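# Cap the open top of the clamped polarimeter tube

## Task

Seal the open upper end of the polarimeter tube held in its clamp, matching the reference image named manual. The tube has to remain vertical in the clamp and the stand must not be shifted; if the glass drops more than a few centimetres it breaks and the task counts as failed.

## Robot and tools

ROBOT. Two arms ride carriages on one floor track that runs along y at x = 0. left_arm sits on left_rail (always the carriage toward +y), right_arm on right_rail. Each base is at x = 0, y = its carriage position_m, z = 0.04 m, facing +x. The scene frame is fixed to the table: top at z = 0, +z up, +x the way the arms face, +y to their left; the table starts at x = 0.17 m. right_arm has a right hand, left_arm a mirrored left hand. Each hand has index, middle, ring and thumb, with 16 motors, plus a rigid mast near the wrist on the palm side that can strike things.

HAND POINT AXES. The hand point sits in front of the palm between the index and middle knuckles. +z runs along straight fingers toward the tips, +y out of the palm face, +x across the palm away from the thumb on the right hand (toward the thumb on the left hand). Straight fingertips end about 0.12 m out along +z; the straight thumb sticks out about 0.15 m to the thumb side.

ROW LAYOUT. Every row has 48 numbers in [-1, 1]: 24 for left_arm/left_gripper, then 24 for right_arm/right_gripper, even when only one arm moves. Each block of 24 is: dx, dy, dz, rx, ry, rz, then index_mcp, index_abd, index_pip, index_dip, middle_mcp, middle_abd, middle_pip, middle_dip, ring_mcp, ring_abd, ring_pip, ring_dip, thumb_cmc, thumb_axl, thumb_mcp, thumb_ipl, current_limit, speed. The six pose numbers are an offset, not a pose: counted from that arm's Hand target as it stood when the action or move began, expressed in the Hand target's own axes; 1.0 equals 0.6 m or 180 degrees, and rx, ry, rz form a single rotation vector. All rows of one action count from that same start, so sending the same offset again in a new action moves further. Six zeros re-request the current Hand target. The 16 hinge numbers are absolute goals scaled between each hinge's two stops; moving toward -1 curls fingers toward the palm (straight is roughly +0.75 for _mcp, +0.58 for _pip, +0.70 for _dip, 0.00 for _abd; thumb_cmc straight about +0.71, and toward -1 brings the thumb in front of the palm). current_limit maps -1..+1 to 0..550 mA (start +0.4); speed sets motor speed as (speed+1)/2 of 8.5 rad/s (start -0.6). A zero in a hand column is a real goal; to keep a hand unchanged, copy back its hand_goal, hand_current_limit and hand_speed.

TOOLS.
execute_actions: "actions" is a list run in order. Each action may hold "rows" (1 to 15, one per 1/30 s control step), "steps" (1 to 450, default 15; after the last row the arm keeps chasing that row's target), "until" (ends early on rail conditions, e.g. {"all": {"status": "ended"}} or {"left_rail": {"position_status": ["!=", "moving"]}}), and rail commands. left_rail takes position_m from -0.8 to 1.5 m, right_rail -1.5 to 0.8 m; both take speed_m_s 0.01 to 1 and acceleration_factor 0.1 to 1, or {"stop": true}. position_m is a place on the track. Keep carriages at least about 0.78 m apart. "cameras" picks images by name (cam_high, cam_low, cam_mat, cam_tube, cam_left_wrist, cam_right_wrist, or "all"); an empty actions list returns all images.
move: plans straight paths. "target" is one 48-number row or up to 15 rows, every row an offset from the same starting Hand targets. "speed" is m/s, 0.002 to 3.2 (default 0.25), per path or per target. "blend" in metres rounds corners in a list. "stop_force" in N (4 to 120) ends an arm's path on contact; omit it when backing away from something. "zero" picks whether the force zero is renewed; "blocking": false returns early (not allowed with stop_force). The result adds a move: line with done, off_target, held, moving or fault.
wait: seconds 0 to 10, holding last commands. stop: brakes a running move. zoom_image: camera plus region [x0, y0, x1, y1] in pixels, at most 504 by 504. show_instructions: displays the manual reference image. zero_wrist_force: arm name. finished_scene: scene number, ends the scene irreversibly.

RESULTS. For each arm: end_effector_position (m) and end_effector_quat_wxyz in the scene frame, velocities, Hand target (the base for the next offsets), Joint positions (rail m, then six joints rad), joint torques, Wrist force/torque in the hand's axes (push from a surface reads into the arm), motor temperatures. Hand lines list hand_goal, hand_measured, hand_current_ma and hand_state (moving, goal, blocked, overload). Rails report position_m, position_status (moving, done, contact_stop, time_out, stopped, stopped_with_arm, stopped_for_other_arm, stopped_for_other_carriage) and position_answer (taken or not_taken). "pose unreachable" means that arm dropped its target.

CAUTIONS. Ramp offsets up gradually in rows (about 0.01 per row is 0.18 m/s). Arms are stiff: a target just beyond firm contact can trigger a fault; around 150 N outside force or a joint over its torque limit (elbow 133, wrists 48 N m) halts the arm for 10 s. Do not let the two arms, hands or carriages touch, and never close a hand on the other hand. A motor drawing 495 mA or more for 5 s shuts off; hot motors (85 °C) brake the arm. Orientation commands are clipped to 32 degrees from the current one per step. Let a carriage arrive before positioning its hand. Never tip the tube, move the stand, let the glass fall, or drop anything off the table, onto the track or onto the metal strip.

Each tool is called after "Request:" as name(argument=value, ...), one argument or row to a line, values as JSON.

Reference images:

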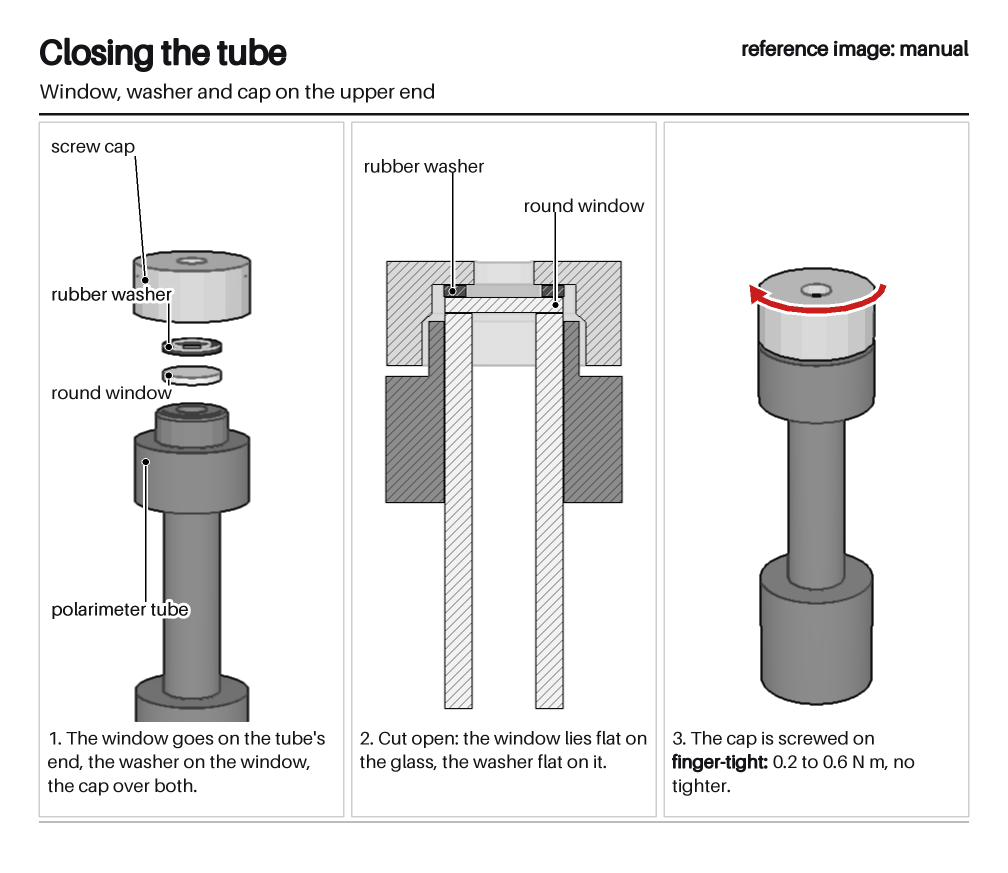

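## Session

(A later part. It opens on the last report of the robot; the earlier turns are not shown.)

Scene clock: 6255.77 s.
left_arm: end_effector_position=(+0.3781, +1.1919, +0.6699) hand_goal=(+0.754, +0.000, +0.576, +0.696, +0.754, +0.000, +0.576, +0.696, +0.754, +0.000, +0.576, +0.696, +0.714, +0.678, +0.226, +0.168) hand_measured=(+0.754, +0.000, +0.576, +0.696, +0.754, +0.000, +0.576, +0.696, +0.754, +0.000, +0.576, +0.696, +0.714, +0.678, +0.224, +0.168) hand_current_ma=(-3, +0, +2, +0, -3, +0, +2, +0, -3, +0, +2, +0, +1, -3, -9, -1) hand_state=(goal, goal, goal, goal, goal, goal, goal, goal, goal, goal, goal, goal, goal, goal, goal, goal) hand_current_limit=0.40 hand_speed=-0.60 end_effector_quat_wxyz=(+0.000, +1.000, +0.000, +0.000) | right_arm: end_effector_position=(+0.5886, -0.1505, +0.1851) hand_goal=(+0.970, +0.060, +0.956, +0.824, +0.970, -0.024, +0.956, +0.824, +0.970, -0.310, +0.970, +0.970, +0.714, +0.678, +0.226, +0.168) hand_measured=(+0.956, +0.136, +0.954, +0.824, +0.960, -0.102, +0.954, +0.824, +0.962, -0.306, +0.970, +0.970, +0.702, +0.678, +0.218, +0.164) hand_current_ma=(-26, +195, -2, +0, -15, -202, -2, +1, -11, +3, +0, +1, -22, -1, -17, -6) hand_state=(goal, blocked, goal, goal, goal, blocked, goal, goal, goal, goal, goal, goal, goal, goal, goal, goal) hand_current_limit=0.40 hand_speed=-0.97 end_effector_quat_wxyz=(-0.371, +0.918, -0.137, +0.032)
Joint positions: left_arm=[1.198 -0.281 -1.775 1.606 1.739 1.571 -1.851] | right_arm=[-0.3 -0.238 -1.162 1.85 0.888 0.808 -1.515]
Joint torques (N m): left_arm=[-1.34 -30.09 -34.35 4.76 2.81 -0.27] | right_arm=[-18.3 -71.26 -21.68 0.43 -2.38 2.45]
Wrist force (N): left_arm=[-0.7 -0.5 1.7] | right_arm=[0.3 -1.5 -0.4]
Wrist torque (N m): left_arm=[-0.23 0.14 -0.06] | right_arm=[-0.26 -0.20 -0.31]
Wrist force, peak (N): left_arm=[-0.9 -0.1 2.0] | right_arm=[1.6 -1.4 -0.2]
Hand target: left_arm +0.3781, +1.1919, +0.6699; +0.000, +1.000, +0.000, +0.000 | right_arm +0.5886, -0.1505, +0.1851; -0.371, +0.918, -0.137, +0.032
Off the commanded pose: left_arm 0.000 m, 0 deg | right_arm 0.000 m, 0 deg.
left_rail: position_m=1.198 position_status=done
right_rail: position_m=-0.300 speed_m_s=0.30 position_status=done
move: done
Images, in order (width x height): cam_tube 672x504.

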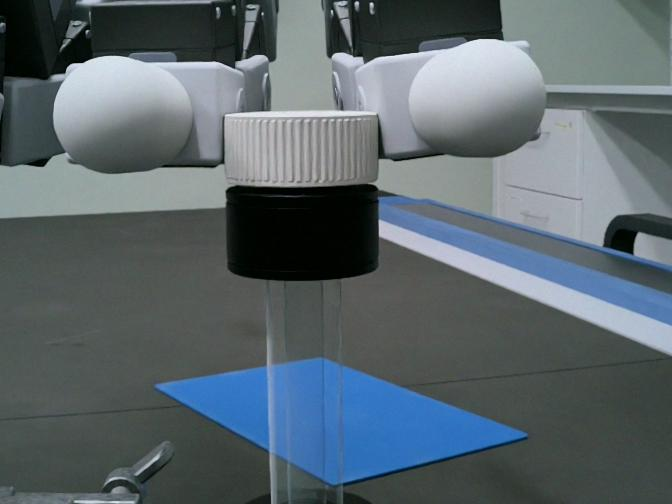

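Request:
move(
  target=[
    [0,0,0,0,0,0,0.754,0,0.576,0.696,0.754,0,0.576,0.696,0.754,0,0.576,0.696,0.714,0.678,0.226,0.168,0.4,-0.6,0,0,0,0,0,0,0.97,0.02,0.956,0.823,0.97,0.015,0.956,0.823,0.97,-0.31,0.97,0.97,0.714,0.678,0.226,0.168,0.4,-0.97],
  ],
  speed=0.02,
  cameras=["cam_tube"],
)

Request:
zoom_image(
  camera="cam_tube",
  region=[280, 150, 325, 195],
)

Request:
wait(
  seconds=0.5,
)

Request:
move(
  target=[
    [0,0,0,0,0,0,0.754,0,0.576,0.696,0.754,0,0.576,0.696,0.754,0,0.576,0.696,0.714,0.678,0.226,0.168,0.4,-0.6,-0.03319,-0.00077,0.00274,0.001938,0.030689,0.032169,0.97,0.02,0.956,0.823,0.97,0.015,0.956,0.823,0.97,-0.31,0.97,0.97,0.714,0.678,0.226,0.168,0.4,-0.97],
  ],
  speed=0.04,
  cameras=["cam_tube"],
)

Request:
zoom_image(
  camera="cam_tube",
  region=[280, 150, 325, 195],
)

Request:
wait(
  seconds=0.5,
)

Scene clock: 6276.93 s.
left_arm: end_effector_position=(+0.3781, +1.1919, +0.6699) hand_goal=(+0.754, +0.000, +0.576, +0.696, +0.754, +0.000, +0.576, +0.696, +0.754, +0.000, +0.576, +0.696, +0.714, +0.678, +0.226, +0.168) hand_measured=(+0.754, +0.000, +0.576, +0.696, +0.754, +0.000, +0.576, +0.696, +0.754, +0.000, +0.576, +0.696, +0.714, +0.678, +0.224, +0.168) hand_current_ma=(-3, +0, +2, +0, -3, +0, +2, +0, -3, +0, +2, +0, +1, -3, -9, -1) hand_state=(goal, goal, goal, goal, goal, goal, goal, goal, goal, goal, goal, goal, goal, goal, goal, goal) hand_current_limit=0.40 hand_speed=-0.60 end_effector_quat_wxyz=(+0.000, +1.000, +0.000, +0.000) | right_arm: end_effector_position=(+0.5886, -0.1505, +0.1851) hand_goal=(+0.970, +0.020, +0.956, +0.824, +0.970, +0.016, +0.956, +0.824, +0.970, -0.310, +0.970, +0.970, +0.714, +0.678, +0.226, +0.168) hand_measured=(+0.956, +0.136, +0.954, +0.824, +0.960, -0.098, +0.954, +0.824, +0.962, -0.306, +0.970, +0.970, +0.702, +0.678, +0.218, +0.164) hand_current_ma=(-26, +338, -2, +0, -15, -334, -2, +1, -11, +3, +0, +1, -22, -1, -17, -6) hand_state=(goal, blocked, goal, goal, goal, blocked, goal, goal, goal, goal, goal, goal, goal, goal, goal, goal) hand_current_limit=0.40 hand_speed=-0.97 end_effector_quat_wxyz=(-0.371, +0.918, -0.137, +0.032)
Joint positions: left_arm=[1.198 -0.281 -1.775 1.606 1.739 1.571 -1.851] | right_arm=[-0.3 -0.238 -1.163 1.85 0.888 0.808 -1.514]
Joint torques (N m): left_arm=[-1.41 -30.93 -34.49 4.84 2.77 -0.25] | right_arm=[-16.49 -71 -21.31 0.54 0.04 2.92]
Wrist force (N): left_arm=[-0.7 -0.5 1.1] | right_arm=[0.9 -1.3 -0.3]
Wrist torque (N m): left_arm=[-0.18 0.11 -0.06] | right_arm=[-0.25 -0.16 -0.23]
Wrist force, peak (N): left_arm=[-0.8 -0.5 1.8] | right_arm=[1.3 -1.5 0.1]
Hand target: left_arm +0.3781, +1.1919, +0.6699; +0.000, +1.000, +0.000, +0.000 | right_arm +0.5886, -0.1505, +0.1851; -0.371, +0.918, -0.137, +0.032
Off the commanded pose: left_arm 0.000 m, 0 deg | right_arm 0.000 m, 0 deg.
left_rail: position_m=1.198 position_status=done
right_rail: position_m=-0.300 speed_m_s=0.30 position_status=done
move: done
Images, in order (width x height): cam_tube 672x504.

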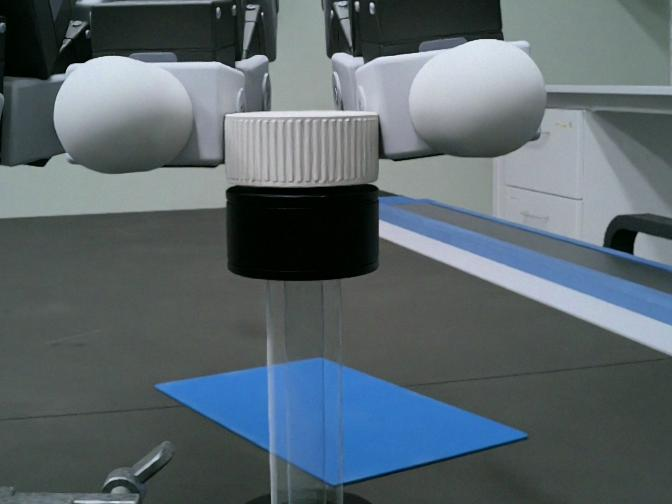

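Scaled by 11.200 from the camera's 672x504 image, which has a finer 960x720 frame.

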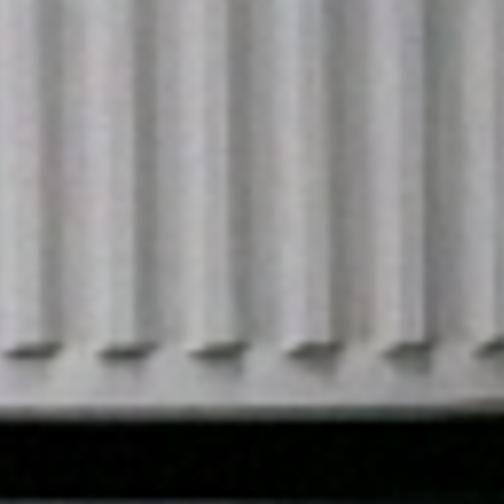

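Scene clock: 6277.43 s.
left_arm: end_effector_position=(+0.3781, +1.1919, +0.6699) hand_goal=(+0.754, +0.000, +0.576, +0.696, +0.754, +0.000, +0.576, +0.696, +0.754, +0.000, +0.576, +0.696, +0.714, +0.678, +0.226, +0.168) hand_measured=(+0.754, +0.000, +0.576, +0.696, +0.754, +0.000, +0.576, +0.696, +0.754, +0.000, +0.576, +0.696, +0.714, +0.678, +0.224, +0.168) hand_current_ma=(-3, +0, +2, +0, -3, +0, +2, +0, -3, +0, +2, +0, +1, -3, -9, -1) hand_state=(goal, goal, goal, goal, goal, goal, goal, goal, goal, goal, goal, goal, goal, goal, goal, goal) hand_current_limit=0.40 hand_speed=-0.60 end_effector_quat_wxyz=(+0.000, +1.000, +0.000, +0.000) | right_arm: end_effector_position=(+0.5886, -0.1505, +0.1851) hand_goal=(+0.970, +0.020, +0.956, +0.824, +0.970, +0.016, +0.956, +0.824, +0.970, -0.310, +0.970, +0.970, +0.714, +0.678, +0.226, +0.168) hand_measured=(+0.956, +0.136, +0.954, +0.824, +0.960, -0.098, +0.954, +0.824, +0.962, -0.306, +0.970, +0.970, +0.702, +0.678, +0.218, +0.164) hand_current_ma=(-26, +338, -2, +0, -15, -334, -2, +1, -11, +3, +0, +1, -22, -1, -17, -6) hand_state=(goal, blocked, goal, goal, goal, blocked, goal, goal, goal, goal, goal, goal, goal, goal, goal, goal) hand_current_limit=0.40 hand_speed=-0.97 end_effector_quat_wxyz=(-0.371, +0.918, -0.137, +0.032)
Joint positions: left_arm=[1.198 -0.281 -1.775 1.606 1.739 1.571 -1.851] | right_arm=[-0.3 -0.238 -1.163 1.85 0.888 0.808 -1.514]
Joint torques (N m): left_arm=[-1.69 -31.41 -34.56 4.73 2.68 -0.4] | right_arm=[-15.66 -71.63 -21.44 0.8 0.18 3]
Wrist force (N): left_arm=[-0.4 0.4 1.2] | right_arm=[1.3 -1.5 -0.2]
Wrist torque (N m): left_arm=[-0.08 0.09 -0.06] | right_arm=[-0.29 -0.22 -0.19]
Wrist force, peak (N): left_arm=[-0.4 -0.1 1.6] | right_arm=[1.3 -1.5 -0.2]
Hand target: left_arm +0.3781, +1.1919, +0.6699; +0.000, +1.000, +0.000, +0.000 | right_arm +0.5886, -0.1505, +0.1851; -0.371, +0.918, -0.137, +0.032
Off the commanded pose: left_arm 0.000 m, 0 deg | right_arm 0.000 m, 0 deg.
left_rail: position_m=1.198 position_status=done
right_rail: position_m=-0.300 speed_m_s=0.30 position_status=done
wait: 0.50 s

Scene clock: 6279.60 s.
left_arm: end_effector_position=(+0.3781, +1.1919, +0.6699) hand_goal=(+0.754, +0.000, +0.576, +0.696, +0.754, +0.000, +0.576, +0.696, +0.754, +0.000, +0.576, +0.696, +0.714, +0.678, +0.226, +0.168) hand_measured=(+0.754, +0.000, +0.576, +0.696, +0.754, +0.000, +0.576, +0.696, +0.754, +0.000, +0.576, +0.696, +0.714, +0.678, +0.224, +0.168) hand_current_ma=(-3, +0, +2, +0, -3, +0, +2, +0, -3, +0, +2, +0, +1, -3, -9, -1) hand_state=(goal, goal, goal, goal, goal, goal, goal, goal, goal, goal, goal, goal, goal, goal, goal, goal) hand_current_limit=0.40 hand_speed=-0.60 end_effector_quat_wxyz=(+0.000, +1.000, +0.000, +0.000) | right_arm: end_effector_position=(+0.5699, -0.1437, +0.1850) hand_goal=(+0.970, +0.020, +0.956, +0.824, +0.970, +0.016, +0.956, +0.824, +0.970, -0.310, +0.970, +0.970, +0.714, +0.678, +0.226, +0.168) hand_measured=(+0.956, +0.136, +0.954, +0.824, +0.962, -0.098, +0.954, +0.824, +0.962, -0.306, +0.970, +0.970, +0.702, +0.678, +0.218, +0.164) hand_current_ma=(-26, +338, -2, +0, -13, -334, -2, +1, -11, +3, +0, +1, -22, -1, -17, -6) hand_state=(goal, blocked, goal, goal, goal, blocked, goal, goal, goal, goal, goal, goal, goal, goal, goal, goal) hand_current_limit=0.40 hand_speed=-0.97 end_effector_quat_wxyz=(-0.368, +0.906, -0.201, +0.058)
Joint positions: left_arm=[1.198 -0.281 -1.775 1.606 1.739 1.571 -1.851] | right_arm=[-0.3 -0.239 -1.228 1.913 0.759 0.817 -1.324]
Joint torques (N m): left_arm=[-1.17 -31.91 -34.26 4.6 2.7 -0.3] | right_arm=[6.97 -68.24 -21.48 -0.08 0.9 3.19]
Wrist force (N): left_arm=[-0.4 0.3 1.4] | right_arm=[0.7 -1.0 -0.7]
Wrist torque (N m): left_arm=[-0.11 0.09 -0.05] | right_arm=[-0.13 -0.13 -0.23]
Wrist force, peak (N): left_arm=[-0.7 0.2 1.8] | right_arm=[1.4 -1.3 0.0]
Hand target: left_arm +0.3781, +1.1919, +0.6699; +0.000, +1.000, +0.000, +0.000 | right_arm +0.5698, -0.1436, +0.1850; -0.368, +0.906, -0.201, +0.058
Off the commanded pose: left_arm 0.000 m, 0 deg | right_arm 0.000 m, 0 deg.
left_rail: position_m=1.198 position_status=done
right_rail: position_m=-0.300 speed_m_s=0.30 position_status=done
move: done
Images, in order (width x height): cam_tube 672x504.

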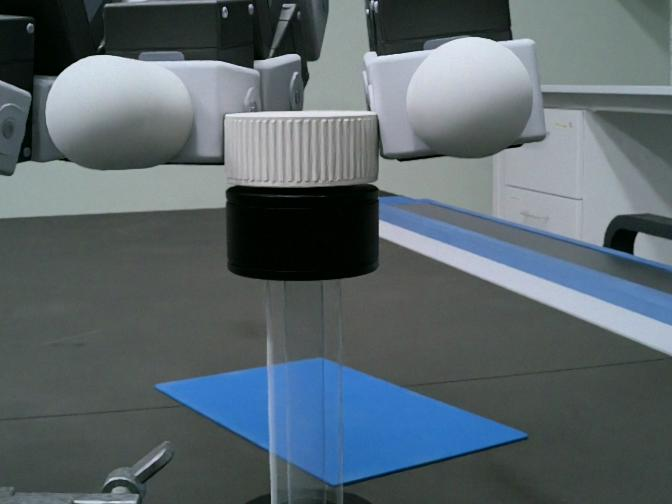

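Scaled by 11.200 from the camera's 672x504 image, which has a finer 960x720 frame.

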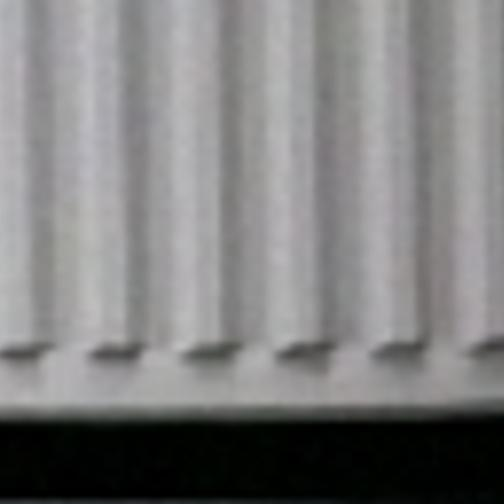

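Scene clock: 6280.10 s.
left_arm: end_effector_position=(+0.3781, +1.1919, +0.6699) hand_goal=(+0.754, +0.000, +0.576, +0.696, +0.754, +0.000, +0.576, +0.696, +0.754, +0.000, +0.576, +0.696, +0.714, +0.678, +0.226, +0.168) hand_measured=(+0.754, +0.000, +0.576, +0.696, +0.754, +0.000, +0.576, +0.696, +0.754, +0.000, +0.576, +0.696, +0.714, +0.678, +0.224, +0.168) hand_current_ma=(-3, +0, +2, +0, -3, +0, +2, +0, -3, +0, +2, +0, +1, -3, -9, -1) hand_state=(goal, goal, goal, goal, goal, goal, goal, goal, goal, goal, goal, goal, goal, goal, goal, goal) hand_current_limit=0.40 hand_speed=-0.60 end_effector_quat_wxyz=(+0.000, +1.000, +0.000, +0.000) | right_arm: end_effector_position=(+0.5698, -0.1436, +0.1850) hand_goal=(+0.970, +0.020, +0.956, +0.824, +0.970, +0.016, +0.956, +0.824, +0.970, -0.310, +0.970, +0.970, +0.714, +0.678, +0.226, +0.168) hand_measured=(+0.956, +0.136, +0.954, +0.824, +0.962, -0.098, +0.954, +0.824, +0.962, -0.306, +0.970, +0.970, +0.702, +0.678, +0.218, +0.164) hand_current_ma=(-26, +338, -2, +0, -13, -334, -2, +1, -11, +3, +0, +1, -22, -1, -17, -6) hand_state=(goal, blocked, goal, goal, goal, blocked, goal, goal, goal, goal, goal, goal, goal, goal, goal, goal) hand_current_limit=0.40 hand_speed=-0.97 end_effector_quat_wxyz=(-0.368, +0.906, -0.201, +0.058)
Joint positions: left_arm=[1.198 -0.281 -1.775 1.606 1.739 1.571 -1.851] | right_arm=[-0.3 -0.239 -1.228 1.913 0.758 0.817 -1.324]
Joint torques (N m): left_arm=[-1.61 -30.36 -34.7 4.73 2.72 -0.32] | right_arm=[11.17 -66.7 -21.74 0.24 1.15 3.12]
Wrist force (N): left_arm=[-0.7 0.5 1.3] | right_arm=[1.0 -1.2 -0.3]
Wrist torque (N m): left_arm=[-0.08 0.13 -0.09] | right_arm=[-0.19 -0.18 -0.22]
Wrist force, peak (N): left_arm=[-1.0 -0.2 1.7] | right_arm=[0.9 -1.4 0.0]
Hand target: left_arm +0.3781, +1.1919, +0.6699; +0.000, +1.000, +0.000, +0.000 | right_arm +0.5698, -0.1436, +0.1850; -0.368, +0.906, -0.201, +0.058
Off the commanded pose: left_arm 0.000 m, 0 deg | right_arm 0.000 m, 0 deg.
left_rail: position_m=1.198 position_status=done
right_rail: position_m=-0.300 speed_m_s=0.30 position_status=done
wait: 0.50 s

Request:
move(
  target=[
    [0,0,0,0,0,0,0.754,0,0.576,0.696,0.754,0,0.576,0.696,0.754,0,0.576,0.696,0.714,0.678,0.226,0.168,0.4,-0.6,-0.008325,0.000123,0.000385,0.000484,0.007672,0.008042,0.97,0.02,0.956,0.823,0.97,0.015,0.956,0.823,0.97,-0.31,0.97,0.97,0.714,0.678,0.226,0.168,0.4,-0.97],
  ],
  speed=0.02,
  cameras=["cam_tube"],
)

Request:
zoom_image(
  camera="cam_tube",
  region=[280, 150, 325, 195],
)

Request:
move(
  target=[
    [0,0,0,0,0,0,0.754,0,0.576,0.696,0.754,0,0.576,0.696,0.754,0,0.576,0.696,0.714,0.678,0.226,0.168,0.4,-0.6,-0.008325,0.000123,0.000385,0.000484,0.007672,0.008042,0.97,0.02,0.956,0.823,0.97,0.015,0.956,0.823,0.97,-0.31,0.97,0.97,0.714,0.678,0.226,0.168,0.4,-0.97],
  ],
  speed=0.02,
  cameras=["cam_tube"],
)

Request:
zoom_image(
  camera="cam_tube",
  region=[280, 150, 325, 195],
)

Request:
wait(
  seconds=0.3,
)

Request:
wait(
  seconds=0.3,
)

Scene clock: 6297.80 s.
left_arm: end_effector_position=(+0.3781, +1.1919, +0.6699) hand_goal=(+0.754, +0.000, +0.576, +0.696, +0.754, +0.000, +0.576, +0.696, +0.754, +0.000, +0.576, +0.696, +0.714, +0.678, +0.226, +0.168) hand_measured=(+0.754, +0.000, +0.576, +0.696, +0.754, +0.000, +0.576, +0.696, +0.754, +0.000, +0.576, +0.696, +0.714, +0.678, +0.224, +0.168) hand_current_ma=(-3, +0, +2, +0, -3, +0, +2, +0, -3, +0, +2, +0, +1, -3, -9, -1) hand_state=(goal, goal, goal, goal, goal, goal, goal, goal, goal, goal, goal, goal, goal, goal, goal, goal) hand_current_limit=0.40 hand_speed=-0.60 end_effector_quat_wxyz=(+0.000, +1.000, +0.000, +0.000) | right_arm: end_effector_position=(+0.5653, -0.1415, +0.1850) hand_goal=(+0.970, +0.020, +0.956, +0.824, +0.970, +0.016, +0.956, +0.824, +0.970, -0.310, +0.970, +0.970, +0.714, +0.678, +0.226, +0.168) hand_measured=(+0.956, +0.136, +0.954, +0.824, +0.962, -0.098, +0.954, +0.824, +0.962, -0.306, +0.970, +0.970, +0.702, +0.678, +0.218, +0.164) hand_current_ma=(-27, +338, -2, +0, -13, -334, -2, +1, -11, +3, +0, +1, -22, -1, -17, -6) hand_state=(goal, blocked, goal, goal, goal, blocked, goal, goal, goal, goal, goal, goal, goal, goal, goal, goal) hand_current_limit=0.40 hand_speed=-0.97 end_effector_quat_wxyz=(-0.367, +0.903, -0.216, +0.064)
Joint positions: left_arm=[1.198 -0.281 -1.775 1.606 1.739 1.571 -1.851] | right_arm=[-0.3 -0.238 -1.245 1.929 0.726 0.822 -1.275]
Joint torques (N m): left_arm=[-0.99 -31.19 -34.06 4.59 2.58 -0.39] | right_arm=[16.44 -68.99 -21.83 0.24 0.98 3.1]
Wrist force (N): left_arm=[-0.8 0.4 1.6] | right_arm=[0.7 -1.1 -0.3]
Wrist torque (N m): left_arm=[-0.12 0.13 -0.09] | right_arm=[-0.18 -0.14 -0.24]
Wrist force, peak (N): left_arm=[-0.1 -0.1 1.9] | right_arm=[1.0 -1.3 -0.1]
Hand target: left_arm +0.3781, +1.1919, +0.6699; +0.000, +1.000, +0.000, +0.000 | right_arm +0.5653, -0.1415, +0.1850; -0.367, +0.903, -0.216, +0.064
Off the commanded pose: left_arm 0.000 m, 0 deg | right_arm 0.000 m, 0 deg.
left_rail: position_m=1.198 position_status=done
right_rail: position_m=-0.300 speed_m_s=0.30 position_status=done
move: done
Images, in order (width x height): cam_tube 672x504.

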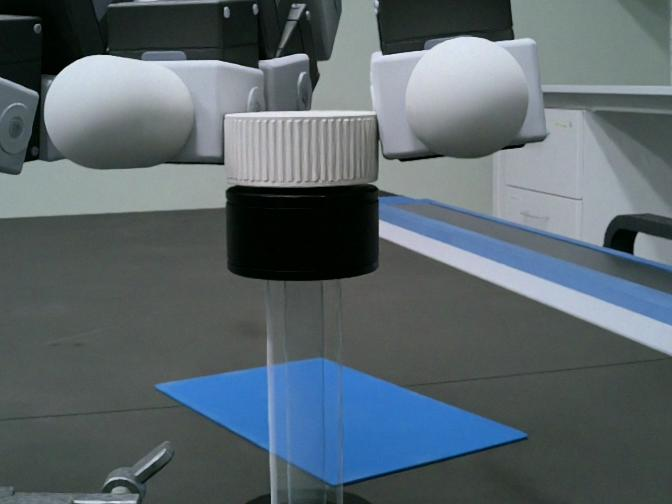

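Scaled by 11.200 from the camera's 672x504 image, which has a finer 960x720 frame.

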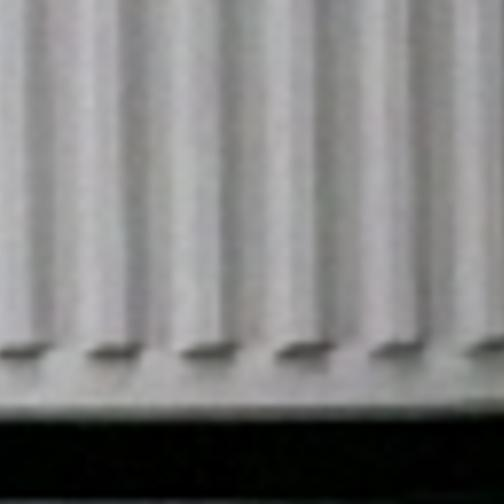

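Scene clock: 6299.03 s.
left_arm: end_effector_position=(+0.3781, +1.1919, +0.6699) hand_goal=(+0.754, +0.000, +0.576, +0.696, +0.754, +0.000, +0.576, +0.696, +0.754, +0.000, +0.576, +0.696, +0.714, +0.678, +0.226, +0.168) hand_measured=(+0.754, +0.000, +0.576, +0.696, +0.754, +0.000, +0.576, +0.696, +0.754, +0.000, +0.576, +0.696, +0.714, +0.678, +0.224, +0.168) hand_current_ma=(-3, +0, +2, +0, -3, +0, +2, +0, -3, +0, +2, +0, +1, -3, -9, -1) hand_state=(goal, goal, goal, goal, goal, goal, goal, goal, goal, goal, goal, goal, goal, goal, goal, goal) hand_current_limit=0.40 hand_speed=-0.60 end_effector_quat_wxyz=(+0.000, +1.000, +0.000, +0.000) | right_arm: end_effector_position=(+0.5609, -0.1392, +0.1850) hand_goal=(+0.970, +0.020, +0.956, +0.824, +0.970, +0.016, +0.956, +0.824, +0.970, -0.310, +0.970, +0.970, +0.714, +0.678, +0.226, +0.168) hand_measured=(+0.956, +0.136, +0.954, +0.824, +0.962, -0.098, +0.954, +0.824, +0.962, -0.306, +0.970, +0.970, +0.702, +0.678, +0.218, +0.164) hand_current_ma=(-27, +338, -2, +0, -12, -334, -2, +1, -11, +3, +0, +1, -22, -1, -17, -6) hand_state=(goal, blocked, goal, goal, goal, blocked, goal, goal, goal, goal, goal, goal, goal, goal, goal, goal) hand_current_limit=0.40 hand_speed=-0.97 end_effector_quat_wxyz=(-0.365, +0.899, -0.232, +0.070)
Joint positions: left_arm=[1.198 -0.281 -1.775 1.606 1.739 1.571 -1.851] | right_arm=[-0.3 -0.236 -1.262 1.944 0.695 0.828 -1.226]
Joint torques (N m): left_arm=[-1.37 -31.52 -34.04 4.71 2.85 -0.11] | right_arm=[16.09 -63.78 -22.17 -0.11 0.77 3.34]
Wrist force (N): left_arm=[-0.6 0.3 1.4] | right_arm=[0.5 -1.4 -0.3]
Wrist torque (N m): left_arm=[-0.11 0.12 -0.08] | right_arm=[-0.22 -0.12 -0.26]
Wrist force, peak (N): left_arm=[-0.7 0.7 1.8] | right_arm=[1.0 -1.4 -0.1]
Hand target: left_arm +0.3781, +1.1919, +0.6699; +0.000, +1.000, +0.000, +0.000 | right_arm +0.5609, -0.1392, +0.1850; -0.365, +0.899, -0.232, +0.070
Off the commanded pose: left_arm 0.000 m, 0 deg | right_arm 0.000 m, 0 deg.
left_rail: position_m=1.198 position_status=done
right_rail: position_m=-0.300 speed_m_s=0.30 position_status=done
move: done
Images, in order (width x height): cam_tube 672x504.

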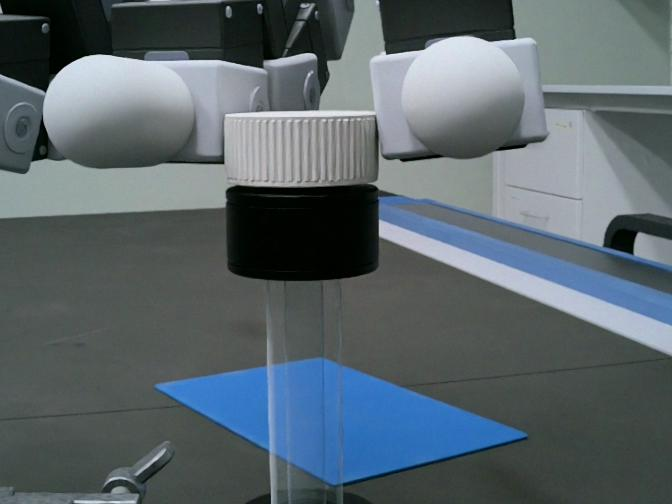

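Scaled by 11.200 from the camera's 672x504 image, which has a finer 960x720 frame.

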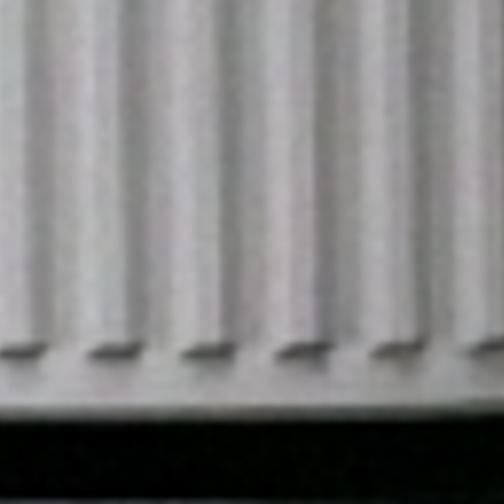

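Scene clock: 6299.33 s.
left_arm: end_effector_position=(+0.3781, +1.1919, +0.6699) hand_goal=(+0.754, +0.000, +0.576, +0.696, +0.754, +0.000, +0.576, +0.696, +0.754, +0.000, +0.576, +0.696, +0.714, +0.678, +0.226, +0.168) hand_measured=(+0.754, +0.000, +0.576, +0.696, +0.754, +0.000, +0.576, +0.696, +0.754, +0.000, +0.576, +0.696, +0.714, +0.678, +0.224, +0.168) hand_current_ma=(-3, +0, +2, +0, -3, +0, +2, +0, -3, +0, +2, +0, +1, -3, -9, -1) hand_state=(goal, goal, goal, goal, goal, goal, goal, goal, goal, goal, goal, goal, goal, goal, goal, goal) hand_current_limit=0.40 hand_speed=-0.60 end_effector_quat_wxyz=(+0.000, +1.000, +0.000, +0.000) | right_arm: end_effector_position=(+0.5609, -0.1392, +0.1850) hand_goal=(+0.970, +0.020, +0.956, +0.824, +0.970, +0.016, +0.956, +0.824, +0.970, -0.310, +0.970, +0.970, +0.714, +0.678, +0.226, +0.168) hand_measured=(+0.956, +0.136, +0.954, +0.824, +0.962, -0.098, +0.954, +0.824, +0.962, -0.306, +0.970, +0.970, +0.702, +0.678, +0.218, +0.164) hand_current_ma=(-27, +338, -2, +0, -12, -334, -2, +1, -11, +3, +0, +1, -22, -1, -17, -6) hand_state=(goal, blocked, goal, goal, goal, blocked, goal, goal, goal, goal, goal, goal, goal, goal, goal, goal) hand_current_limit=0.40 hand_speed=-0.97 end_effector_quat_wxyz=(-0.365, +0.899, -0.232, +0.070)
Joint positions: left_arm=[1.198 -0.281 -1.775 1.606 1.739 1.571 -1.851] | right_arm=[-0.3 -0.236 -1.262 1.944 0.695 0.828 -1.225]
Joint torques (N m): left_arm=[-1.28 -31.19 -34.02 4.87 2.53 -0.3] | right_arm=[17.15 -63.23 -21.58 -0.01 0.95 2.85]
Wrist force (N): left_arm=[-0.9 0.1 1.1] | right_arm=[1.0 -1.3 -0.3]
Wrist torque (N m): left_arm=[-0.11 0.14 -0.09] | right_arm=[-0.21 -0.18 -0.22]
Wrist force, peak (N): left_arm=[-0.9 0.0 1.5] | right_arm=[1.0 -1.3 -0.3]
Hand target: left_arm +0.3781, +1.1919, +0.6699; +0.000, +1.000, +0.000, +0.000 | right_arm +0.5609, -0.1392, +0.1850; -0.365, +0.899, -0.232, +0.070
Off the commanded pose: left_arm 0.000 m, 0 deg | right_arm 0.000 m, 0 deg.
left_rail: position_m=1.198 position_status=done
right_rail: position_m=-0.300 speed_m_s=0.30 position_status=done
wait: 0.30 s

Scene clock: 6299.63 s.
left_arm: end_effector_position=(+0.3781, +1.1919, +0.6699) hand_goal=(+0.754, +0.000, +0.576, +0.696, +0.754, +0.000, +0.576, +0.696, +0.754, +0.000, +0.576, +0.696, +0.714, +0.678, +0.226, +0.168) hand_measured=(+0.754, +0.000, +0.576, +0.696, +0.754, +0.000, +0.576, +0.696, +0.754, +0.000, +0.576, +0.696, +0.714, +0.678, +0.224, +0.168) hand_current_ma=(-3, +0, +2, +0, -3, +0, +2, +0, -3, +0, +2, +0, +1, -3, -9, -1) hand_state=(goal, goal, goal, goal, goal, goal, goal, goal, goal, goal, goal, goal, goal, goal, goal, goal) hand_current_limit=0.40 hand_speed=-0.60 end_effector_quat_wxyz=(+0.000, +1.000, +0.000, +0.000) | right_arm: end_effector_position=(+0.5609, -0.1392, +0.1850) hand_goal=(+0.970, +0.020, +0.956, +0.824, +0.970, +0.016, +0.956, +0.824, +0.970, -0.310, +0.970, +0.970, +0.714, +0.678, +0.226, +0.168) hand_measured=(+0.956, +0.136, +0.954, +0.824, +0.962, -0.098, +0.954, +0.824, +0.962, -0.306, +0.970, +0.970, +0.702, +0.678, +0.218, +0.164) hand_current_ma=(-27, +338, -2, +0, -12, -334, -2, +1, -11, +3, +0, +1, -22, -1, -17, -6) hand_state=(goal, blocked, goal, goal, goal, blocked, goal, goal, goal, goal, goal, goal, goal, goal, goal, goal) hand_current_limit=0.40 hand_speed=-0.97 end_effector_quat_wxyz=(-0.365, +0.899, -0.232, +0.070)
Joint positions: left_arm=[1.198 -0.281 -1.775 1.606 1.739 1.571 -1.851] | right_arm=[-0.3 -0.236 -1.262 1.944 0.695 0.828 -1.225]
Joint torques (N m): left_arm=[-0.5 -31.09 -34.57 4.77 2.62 -0.34] | right_arm=[17.58 -63.54 -22.2 0.01 0.79 3.16]
Wrist force (N): left_arm=[-0.3 0.0 1.4] | right_arm=[0.8 -1.0 -0.6]
Wrist torque (N m): left_arm=[-0.15 0.08 -0.04] | right_arm=[-0.14 -0.15 -0.23]
Wrist force, peak (N): left_arm=[-0.6 0.2 1.7] | right_arm=[1.1 -1.0 -0.5]
Hand target: left_arm +0.3781, +1.1919, +0.6699; +0.000, +1.000, +0.000, +0.000 | right_arm +0.5609, -0.1392, +0.1850; -0.365, +0.899, -0.232, +0.070
Off the commanded pose: left_arm 0.000 m, 0 deg | right_arm 0.000 m, 0 deg.
left_rail: position_m=1.198 position_status=done
right_rail: position_m=-0.300 speed_m_s=0.30 position_status=done
wait: 0.30 s

Request:
move(
  target=[
    [0,0,0,0,0,0,0.754,0,0.576,0.696,0.754,0,0.576,0.696,0.754,0,0.576,0.696,0.714,0.678,0.226,0.168,0.4,-0.6,0,0,0,0,0,0,0.97,0.23,0.956,0.823,0.97,-0.2,0.956,0.823,0.97,-0.31,0.97,0.97,0.714,0.678,0.226,0.168,0.4,-0.97],
    [0,0,0,0,0,0,0.754,0,0.576,0.696,0.754,0,0.576,0.696,0.754,0,0.576,0.696,0.714,0.678,0.226,0.168,0.4,-0.6,0,0.020508,-0.019564,0,0,0,0.97,0.23,0.956,0.823,0.97,-0.2,0.956,0.823,0.97,-0.31,0.97,0.97,0.714,0.678,0.226,0.168,0.4,-0.97],
    [0,0,0,0,0,0,0.754,0,0.576,0.696,0.754,0,0.576,0.696,0.754,0,0.576,0.696,0.714,0.678,0.226,0.168,0.4,-0.6,0.073575,0.010996,-0.014917,-0.003876,-0.061378,-0.064338,0.97,0.23,0.956,0.823,0.97,-0.2,0.956,0.823,0.97,-0.31,0.97,0.97,0.714,0.678,0.226,0.168,0.4,-0.97],
    [0,0,0,0,0,0,0.754,0,0.576,0.696,0.754,0,0.576,0.696,0.754,0,0.576,0.696,0.714,0.678,0.226,0.168,0.4,-0.6,0.074085,0.019052,-0.006473,-0.003876,-0.061378,-0.064338,0.97,0.23,0.956,0.823,0.97,-0.2,0.956,0.823,0.97,-0.31,0.97,0.97,0.714,0.678,0.226,0.168,0.4,-0.97],
  ],
  speed=[0.02,0.04,0.05,0.02],
  cameras=["cam_tube","cam_high"],
)

Request:
zoom_image(
  camera="cam_tube",
  region=[200, 60, 400, 210],
)

Request:
zoom_image(
  camera="cam_high",
  region=[320, 106, 410, 196],
)

Scene clock: 6358.73 s.
left_arm: end_effector_position=(+0.3781, +1.1919, +0.6699) hand_goal=(+0.754, +0.000, +0.576, +0.696, +0.754, +0.000, +0.576, +0.696, +0.754, +0.000, +0.576, +0.696, +0.714, +0.678, +0.226, +0.168) hand_measured=(+0.754, +0.000, +0.576, +0.696, +0.754, +0.000, +0.576, +0.696, +0.754, +0.000, +0.576, +0.696, +0.714, +0.678, +0.224, +0.168) hand_current_ma=(-3, +0, +2, +0, -3, +0, +2, +0, -3, +0, +2, +0, +1, -3, -9, -1) hand_state=(goal, goal, goal, goal, goal, goal, goal, goal, goal, goal, goal, goal, goal, goal, goal, goal) hand_current_limit=0.40 hand_speed=-0.60 end_effector_quat_wxyz=(+0.000, +1.000, +0.000, +0.000) | right_arm: end_effector_position=(+0.5948, -0.1696, +0.1782) hand_goal=(+0.970, +0.230, +0.956, +0.824, +0.970, -0.200, +0.956, +0.824, +0.970, -0.310, +0.970, +0.970, +0.714, +0.678, +0.226, +0.168) hand_measured=(+0.956, +0.224, +0.954, +0.824, +0.962, -0.196, +0.954, +0.824, +0.962, -0.306, +0.970, +0.970, +0.702, +0.678, +0.218, +0.164) hand_current_ma=(-25, -5, -2, +0, -11, +3, -2, +1, -11, +3, +0, +1, -22, -1, -17, -6) hand_state=(goal, goal, goal, goal, goal, goal, goal, goal, goal, goal, goal, goal, goal, goal, goal, goal) hand_current_limit=0.40 hand_speed=-0.97 end_effector_quat_wxyz=(-0.372, +0.922, -0.105, +0.019)
Joint positions: left_arm=[1.198 -0.281 -1.775 1.606 1.739 1.571 -1.851] | right_arm=[-0.3 -0.264 -1.126 1.833 0.959 0.813 -1.646]
Joint torques (N m): left_arm=[-0.9 -29.93 -34.09 4.8 2.82 -0.19] | right_arm=[15.39 -42.35 -20.3 0.64 0.74 -3.42]
Wrist force (N): left_arm=[-1.0 -0.2 1.0] | right_arm=[0.8 -1.7 0.7]
Wrist torque (N m): left_arm=[-0.15 0.15 -0.09] | right_arm=[-0.32 -0.21 -0.08]
Wrist force, peak (N): left_arm=[-0.1 -0.2 2.1] | right_arm=[0.5 -2.6 1.2]
Hand target: left_arm +0.3781, +1.1919, +0.6699; +0.000, +1.000, +0.000, +0.000 | right_arm +0.5948, -0.1696, +0.1780; -0.372, +0.922, -0.105, +0.019
Off the commanded pose: left_arm 0.000 m, 0 deg | right_arm 0.000 m, 0 deg.
left_rail: position_m=1.198 position_status=done
right_rail: position_m=-0.300 speed_m_s=0.30 position_status=done
move: done
Images, in order (width x height): cam_high 672x504, cam_tube 672x504.

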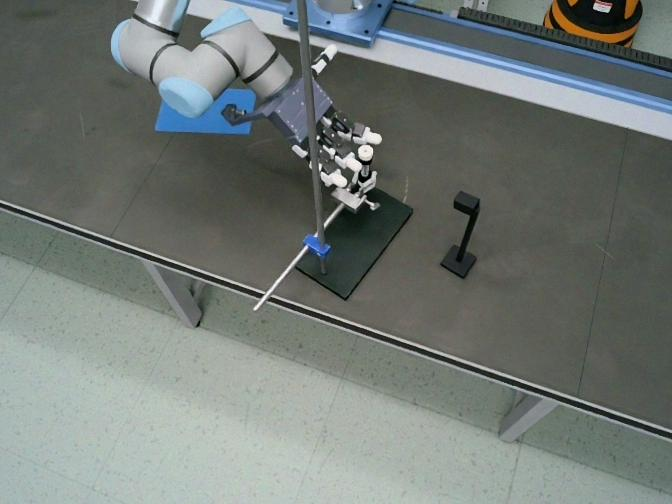

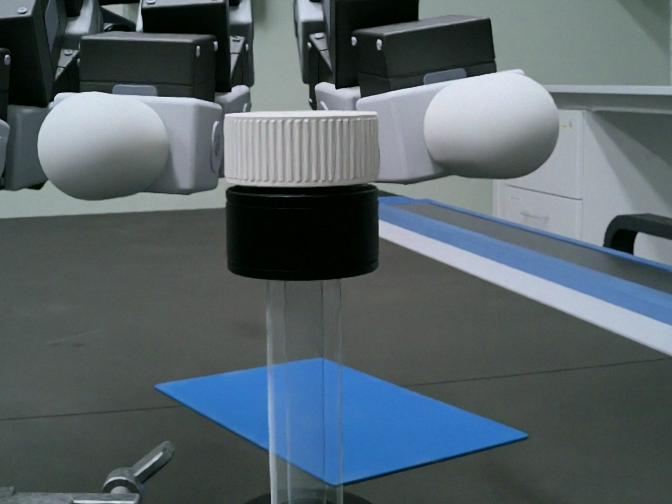

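Scaled by 2.520 from the camera's 672x504 image, which has a finer 960x720 frame.

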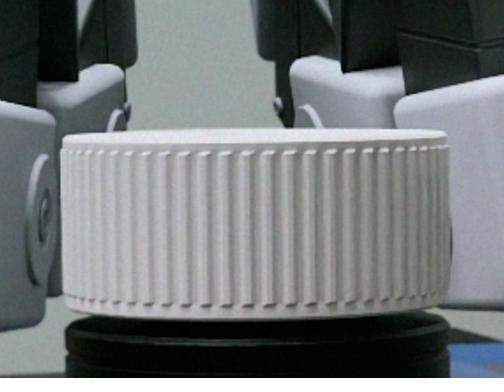

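Scaled by 5.600 from the camera's 672x504 image, which has a finer 960x720 frame.

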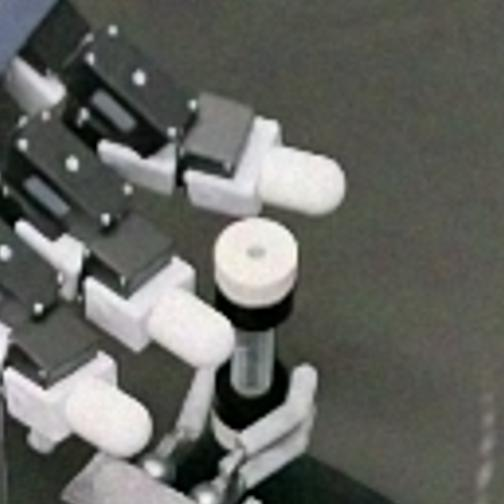

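Request:
move(
  target=[
    [0,0,0,0,0,0,0.754,0,0.576,0.696,0.754,0,0.576,0.696,0.754,0,0.576,0.696,0.714,0.678,0.226,0.168,0.4,-0.6,0.000145,0.0023,0.002413,0,0,0,0.97,0.23,0.956,0.823,0.97,-0.2,0.956,0.823,0.97,-0.31,0.97,0.97,0.714,0.678,0.226,0.168,0.4,-0.97],
  ],
  speed=0.02,
  cameras=[],
)

Request:
move(
  target=[
    [0,0,0,0,0,0,0.754,0,0.576,0.696,0.754,0,0.576,0.696,0.754,0,0.576,0.696,0.714,0.678,0.226,0.168,0.4,-0.6,0,0,0,0,0,0,0.97,0.06,0.956,0.823,0.97,-0.025,0.956,0.823,0.97,-0.31,0.97,0.97,0.714,0.678,0.226,0.168,0.4,-0.97],
  ],
  speed=0.02,
  cameras=["cam_tube","cam_high"],
)

Request:
zoom_image(
  camera="cam_tube",
  region=[200, 60, 400, 210],
)

Request:
zoom_image(
  camera="cam_high",
  region=[320, 106, 410, 196],
)

Request:
zoom_image(
  camera="cam_tube",
  region=[280, 150, 325, 195],
)

Request:
wait(
  seconds=0.3,
)

Scene clock: 6376.73 s.
left_arm: end_effector_position=(+0.3781, +1.1919, +0.6699) hand_goal=(+0.754, +0.000, +0.576, +0.696, +0.754, +0.000, +0.576, +0.696, +0.754, +0.000, +0.576, +0.696, +0.714, +0.678, +0.226, +0.168) hand_measured=(+0.754, +0.000, +0.576, +0.696, +0.754, +0.000, +0.576, +0.696, +0.754, +0.000, +0.576, +0.696, +0.714, +0.678, +0.224, +0.168) hand_current_ma=(-3, +0, +2, +0, -3, +0, +2, +0, -3, +0, +2, +0, +1, -3, -9, -1) hand_state=(goal, goal, goal, goal, goal, goal, goal, goal, goal, goal, goal, goal, goal, goal, goal, goal) hand_current_limit=0.40 hand_speed=-0.60 end_effector_quat_wxyz=(+0.000, +1.000, +0.000, +0.000) | right_arm: end_effector_position=(+0.5948, -0.1696, +0.1761) hand_goal=(+0.970, +0.230, +0.956, +0.824, +0.970, -0.200, +0.956, +0.824, +0.970, -0.310, +0.970, +0.970, +0.714, +0.678, +0.226, +0.168) hand_measured=(+0.956, +0.224, +0.954, +0.824, +0.962, -0.196, +0.954, +0.824, +0.962, -0.306, +0.970, +0.970, +0.702, +0.678, +0.218, +0.164) hand_current_ma=(-25, -5, -2, +0, -11, +3, -2, +1, -11, +3, +0, +1, -22, -1, -17, -6) hand_state=(goal, goal, goal, goal, goal, goal, goal, goal, goal, goal, goal, goal, goal, goal, goal, goal) hand_current_limit=0.40 hand_speed=-0.97 end_effector_quat_wxyz=(-0.372, +0.922, -0.105, +0.019)
Joint positions: left_arm=[1.198 -0.281 -1.775 1.606 1.739 1.571 -1.851] | right_arm=[-0.3 -0.264 -1.124 1.834 0.956 0.813 -1.646]
Joint torques (N m): left_arm=[-1.1 -29.83 -34.35 4.67 2.72 -0.24] | right_arm=[12.56 -45.75 -20.91 0.89 -0.13 -2.83]
Wrist force (N): left_arm=[-0.4 -0.2 1.5] | right_arm=[0.5 -1.9 0.4]
Wrist torque (N m): left_arm=[-0.19 0.09 -0.05] | right_arm=[-0.31 -0.16 -0.12]
Wrist force, peak (N): left_arm=[-0.8 0.3 1.8] | right_arm=[0.4 -2.4 0.5]
Hand target: left_arm +0.3781, +1.1919, +0.6699; +0.000, +1.000, +0.000, +0.000 | right_arm +0.5948, -0.1696, +0.1760; -0.372, +0.922, -0.105, +0.019
Off the commanded pose: left_arm 0.000 m, 0 deg | right_arm 0.000 m, 0 deg.
left_rail: position_m=1.198 position_status=done
right_rail: position_m=-0.300 speed_m_s=0.30 position_status=done
move: done
No camera images: "cameras" was empty.

Scene clock: 6378.40 s.
left_arm: end_effector_position=(+0.3781, +1.1919, +0.6699) hand_goal=(+0.754, +0.000, +0.576, +0.696, +0.754, +0.000, +0.576, +0.696, +0.754, +0.000, +0.576, +0.696, +0.714, +0.678, +0.226, +0.168) hand_measured=(+0.754, +0.000, +0.576, +0.696, +0.754, +0.000, +0.576, +0.696, +0.754, +0.000, +0.576, +0.696, +0.714, +0.678, +0.224, +0.168) hand_current_ma=(-3, +0, +2, +0, -3, +0, +2, +0, -3, +0, +2, +0, +1, -3, -9, -1) hand_state=(goal, goal, goal, goal, goal, goal, goal, goal, goal, goal, goal, goal, goal, goal, goal, goal) hand_current_limit=0.40 hand_speed=-0.60 end_effector_quat_wxyz=(+0.000, +1.000, +0.000, +0.000) | right_arm: end_effector_position=(+0.5948, -0.1696, +0.1760) hand_goal=(+0.970, +0.060, +0.956, +0.824, +0.970, -0.024, +0.956, +0.824, +0.970, -0.310, +0.970, +0.970, +0.714, +0.678, +0.226, +0.168) hand_measured=(+0.956, +0.064, +0.954, +0.824, +0.962, -0.028, +0.954, +0.824, +0.962, -0.306, +0.970, +0.970, +0.702, +0.678, +0.218, +0.164) hand_current_ma=(-25, +3, -2, +0, -11, -3, -2, +1, -11, +3, +0, +1, -22, -1, -17, -6) hand_state=(goal, goal, goal, goal, goal, goal, goal, goal, goal, goal, goal, goal, goal, goal, goal, goal) hand_current_limit=0.40 hand_speed=-0.97 end_effector_quat_wxyz=(-0.372, +0.922, -0.105, +0.019)
Joint positions: left_arm=[1.198 -0.281 -1.775 1.606 1.739 1.571 -1.851] | right_arm=[-0.3 -0.264 -1.124 1.834 0.956 0.813 -1.646]
Joint torques (N m): left_arm=[-1.77 -31.01 -34.07 4.72 2.8 -0.23] | right_arm=[12.72 -45.77 -21 0.6 -0.44 -2.03]
Wrist force (N): left_arm=[-1.0 -0.4 1.3] | right_arm=[0.4 -1.6 0.5]
Wrist torque (N m): left_arm=[-0.19 0.16 -0.09] | right_arm=[-0.28 -0.16 -0.11]
Wrist force, peak (N): left_arm=[-1.1 0.2 1.5] | right_arm=[0.8 -2.1 0.5]
Hand target: left_arm +0.3781, +1.1919, +0.6699; +0.000, +1.000, +0.000, +0.000 | right_arm +0.5948, -0.1696, +0.1760; -0.372, +0.922, -0.105, +0.019
Off the commanded pose: left_arm 0.000 m, 0 deg | right_arm 0.000 m, 0 deg.
left_rail: position_m=1.198 position_status=done
right_rail: position_m=-0.300 speed_m_s=0.30 position_status=done
move: done
Images, in order (width x height): cam_high 672x504, cam_tube 672x504.

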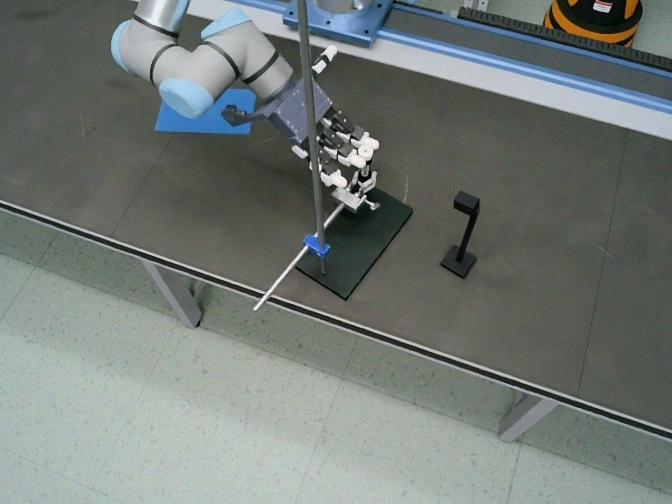

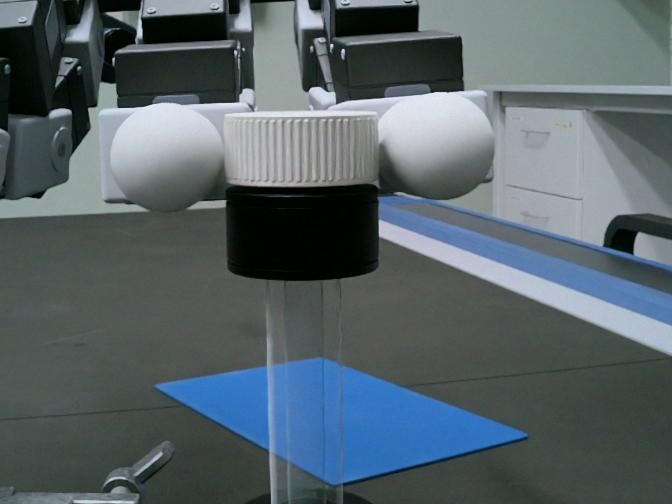

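Scaled by 2.520 from the camera's 672x504 image, which has a finer 960x720 frame.

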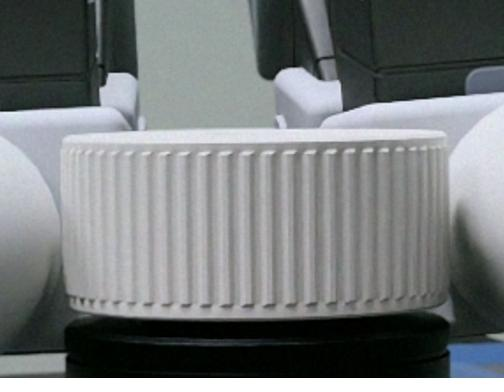

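Scaled by 5.600 from the camera's 672x504 image, which has a finer 960x720 frame.

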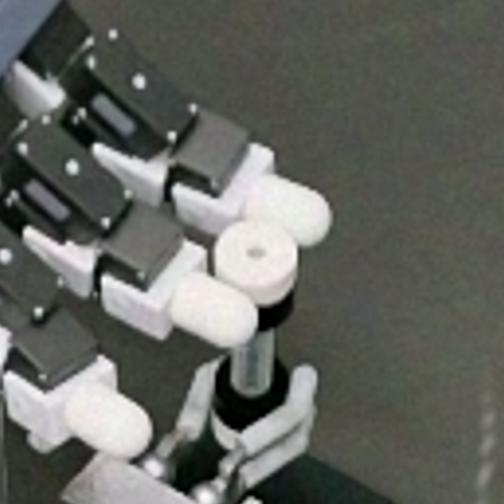

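Scaled by 11.200 from the camera's 672x504 image, which has a finer 960x720 frame.

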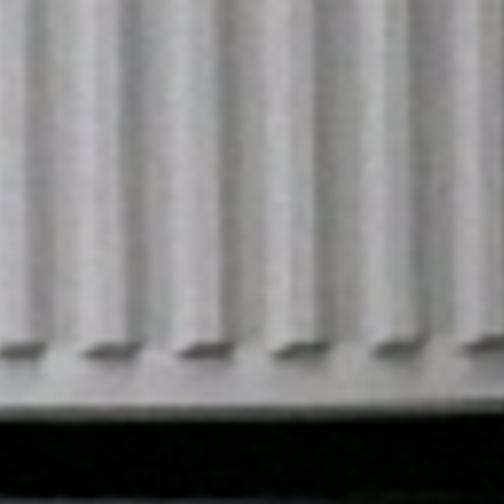

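Scene clock: 6378.70 s.
left_arm: end_effector_position=(+0.3781, +1.1919, +0.6699) hand_goal=(+0.754, +0.000, +0.576, +0.696, +0.754, +0.000, +0.576, +0.696, +0.754, +0.000, +0.576, +0.696, +0.714, +0.678, +0.226, +0.168) hand_measured=(+0.754, +0.000, +0.576, +0.696, +0.754, +0.000, +0.576, +0.696, +0.754, +0.000, +0.576, +0.696, +0.714, +0.678, +0.224, +0.168) hand_current_ma=(-3, +0, +2, +0, -3, +0, +2, +0, -3, +0, +2, +0, +1, -3, -9, -1) hand_state=(goal, goal, goal, goal, goal, goal, goal, goal, goal, goal, goal, goal, goal, goal, goal, goal) hand_current_limit=0.40 hand_speed=-0.60 end_effector_quat_wxyz=(+0.000, +1.000, +0.000, +0.000) | right_arm: end_effector_position=(+0.5948, -0.1696, +0.1760) hand_goal=(+0.970, +0.060, +0.956, +0.824, +0.970, -0.024, +0.956, +0.824, +0.970, -0.310, +0.970, +0.970, +0.714, +0.678, +0.226, +0.168) hand_measured=(+0.956, +0.064, +0.954, +0.824, +0.962, -0.028, +0.954, +0.824, +0.962, -0.306, +0.970, +0.970, +0.702, +0.678, +0.218, +0.164) hand_current_ma=(-25, +3, -2, +0, -11, -3, -2, +1, -11, +3, +0, +1, -22, -1, -17, -6) hand_state=(goal, goal, goal, goal, goal, goal, goal, goal, goal, goal, goal, goal, goal, goal, goal, goal) hand_current_limit=0.40 hand_speed=-0.97 end_effector_quat_wxyz=(-0.372, +0.922, -0.105, +0.019)
Joint positions: left_arm=[1.198 -0.281 -1.775 1.606 1.739 1.571 -1.851] | right_arm=[-0.3 -0.264 -1.124 1.834 0.956 0.813 -1.646]
Joint torques (N m): left_arm=[-0.7 -30.48 -35.01 4.68 2.72 -0.36] | right_arm=[11.8 -44.94 -21.04 0.55 -0.52 -1.64]
Wrist force (N): left_arm=[-0.7 -0.3 1.3] | right_arm=[0.4 -1.8 0.5]
Wrist torque (N m): left_arm=[-0.19 0.12 -0.06] | right_arm=[-0.32 -0.15 -0.12]
Wrist force, peak (N): left_arm=[-0.2 -0.4 1.6] | right_arm=[0.6 -2.0 0.7]
Hand target: left_arm +0.3781, +1.1919, +0.6699; +0.000, +1.000, +0.000, +0.000 | right_arm +0.5948, -0.1696, +0.1760; -0.372, +0.922, -0.105, +0.019
Off the commanded pose: left_arm 0.000 m, 0 deg | right_arm 0.000 m, 0 deg.
left_rail: position_m=1.198 position_status=done
right_rail: position_m=-0.300 speed_m_s=0.30 position_status=done
wait: 0.30 s


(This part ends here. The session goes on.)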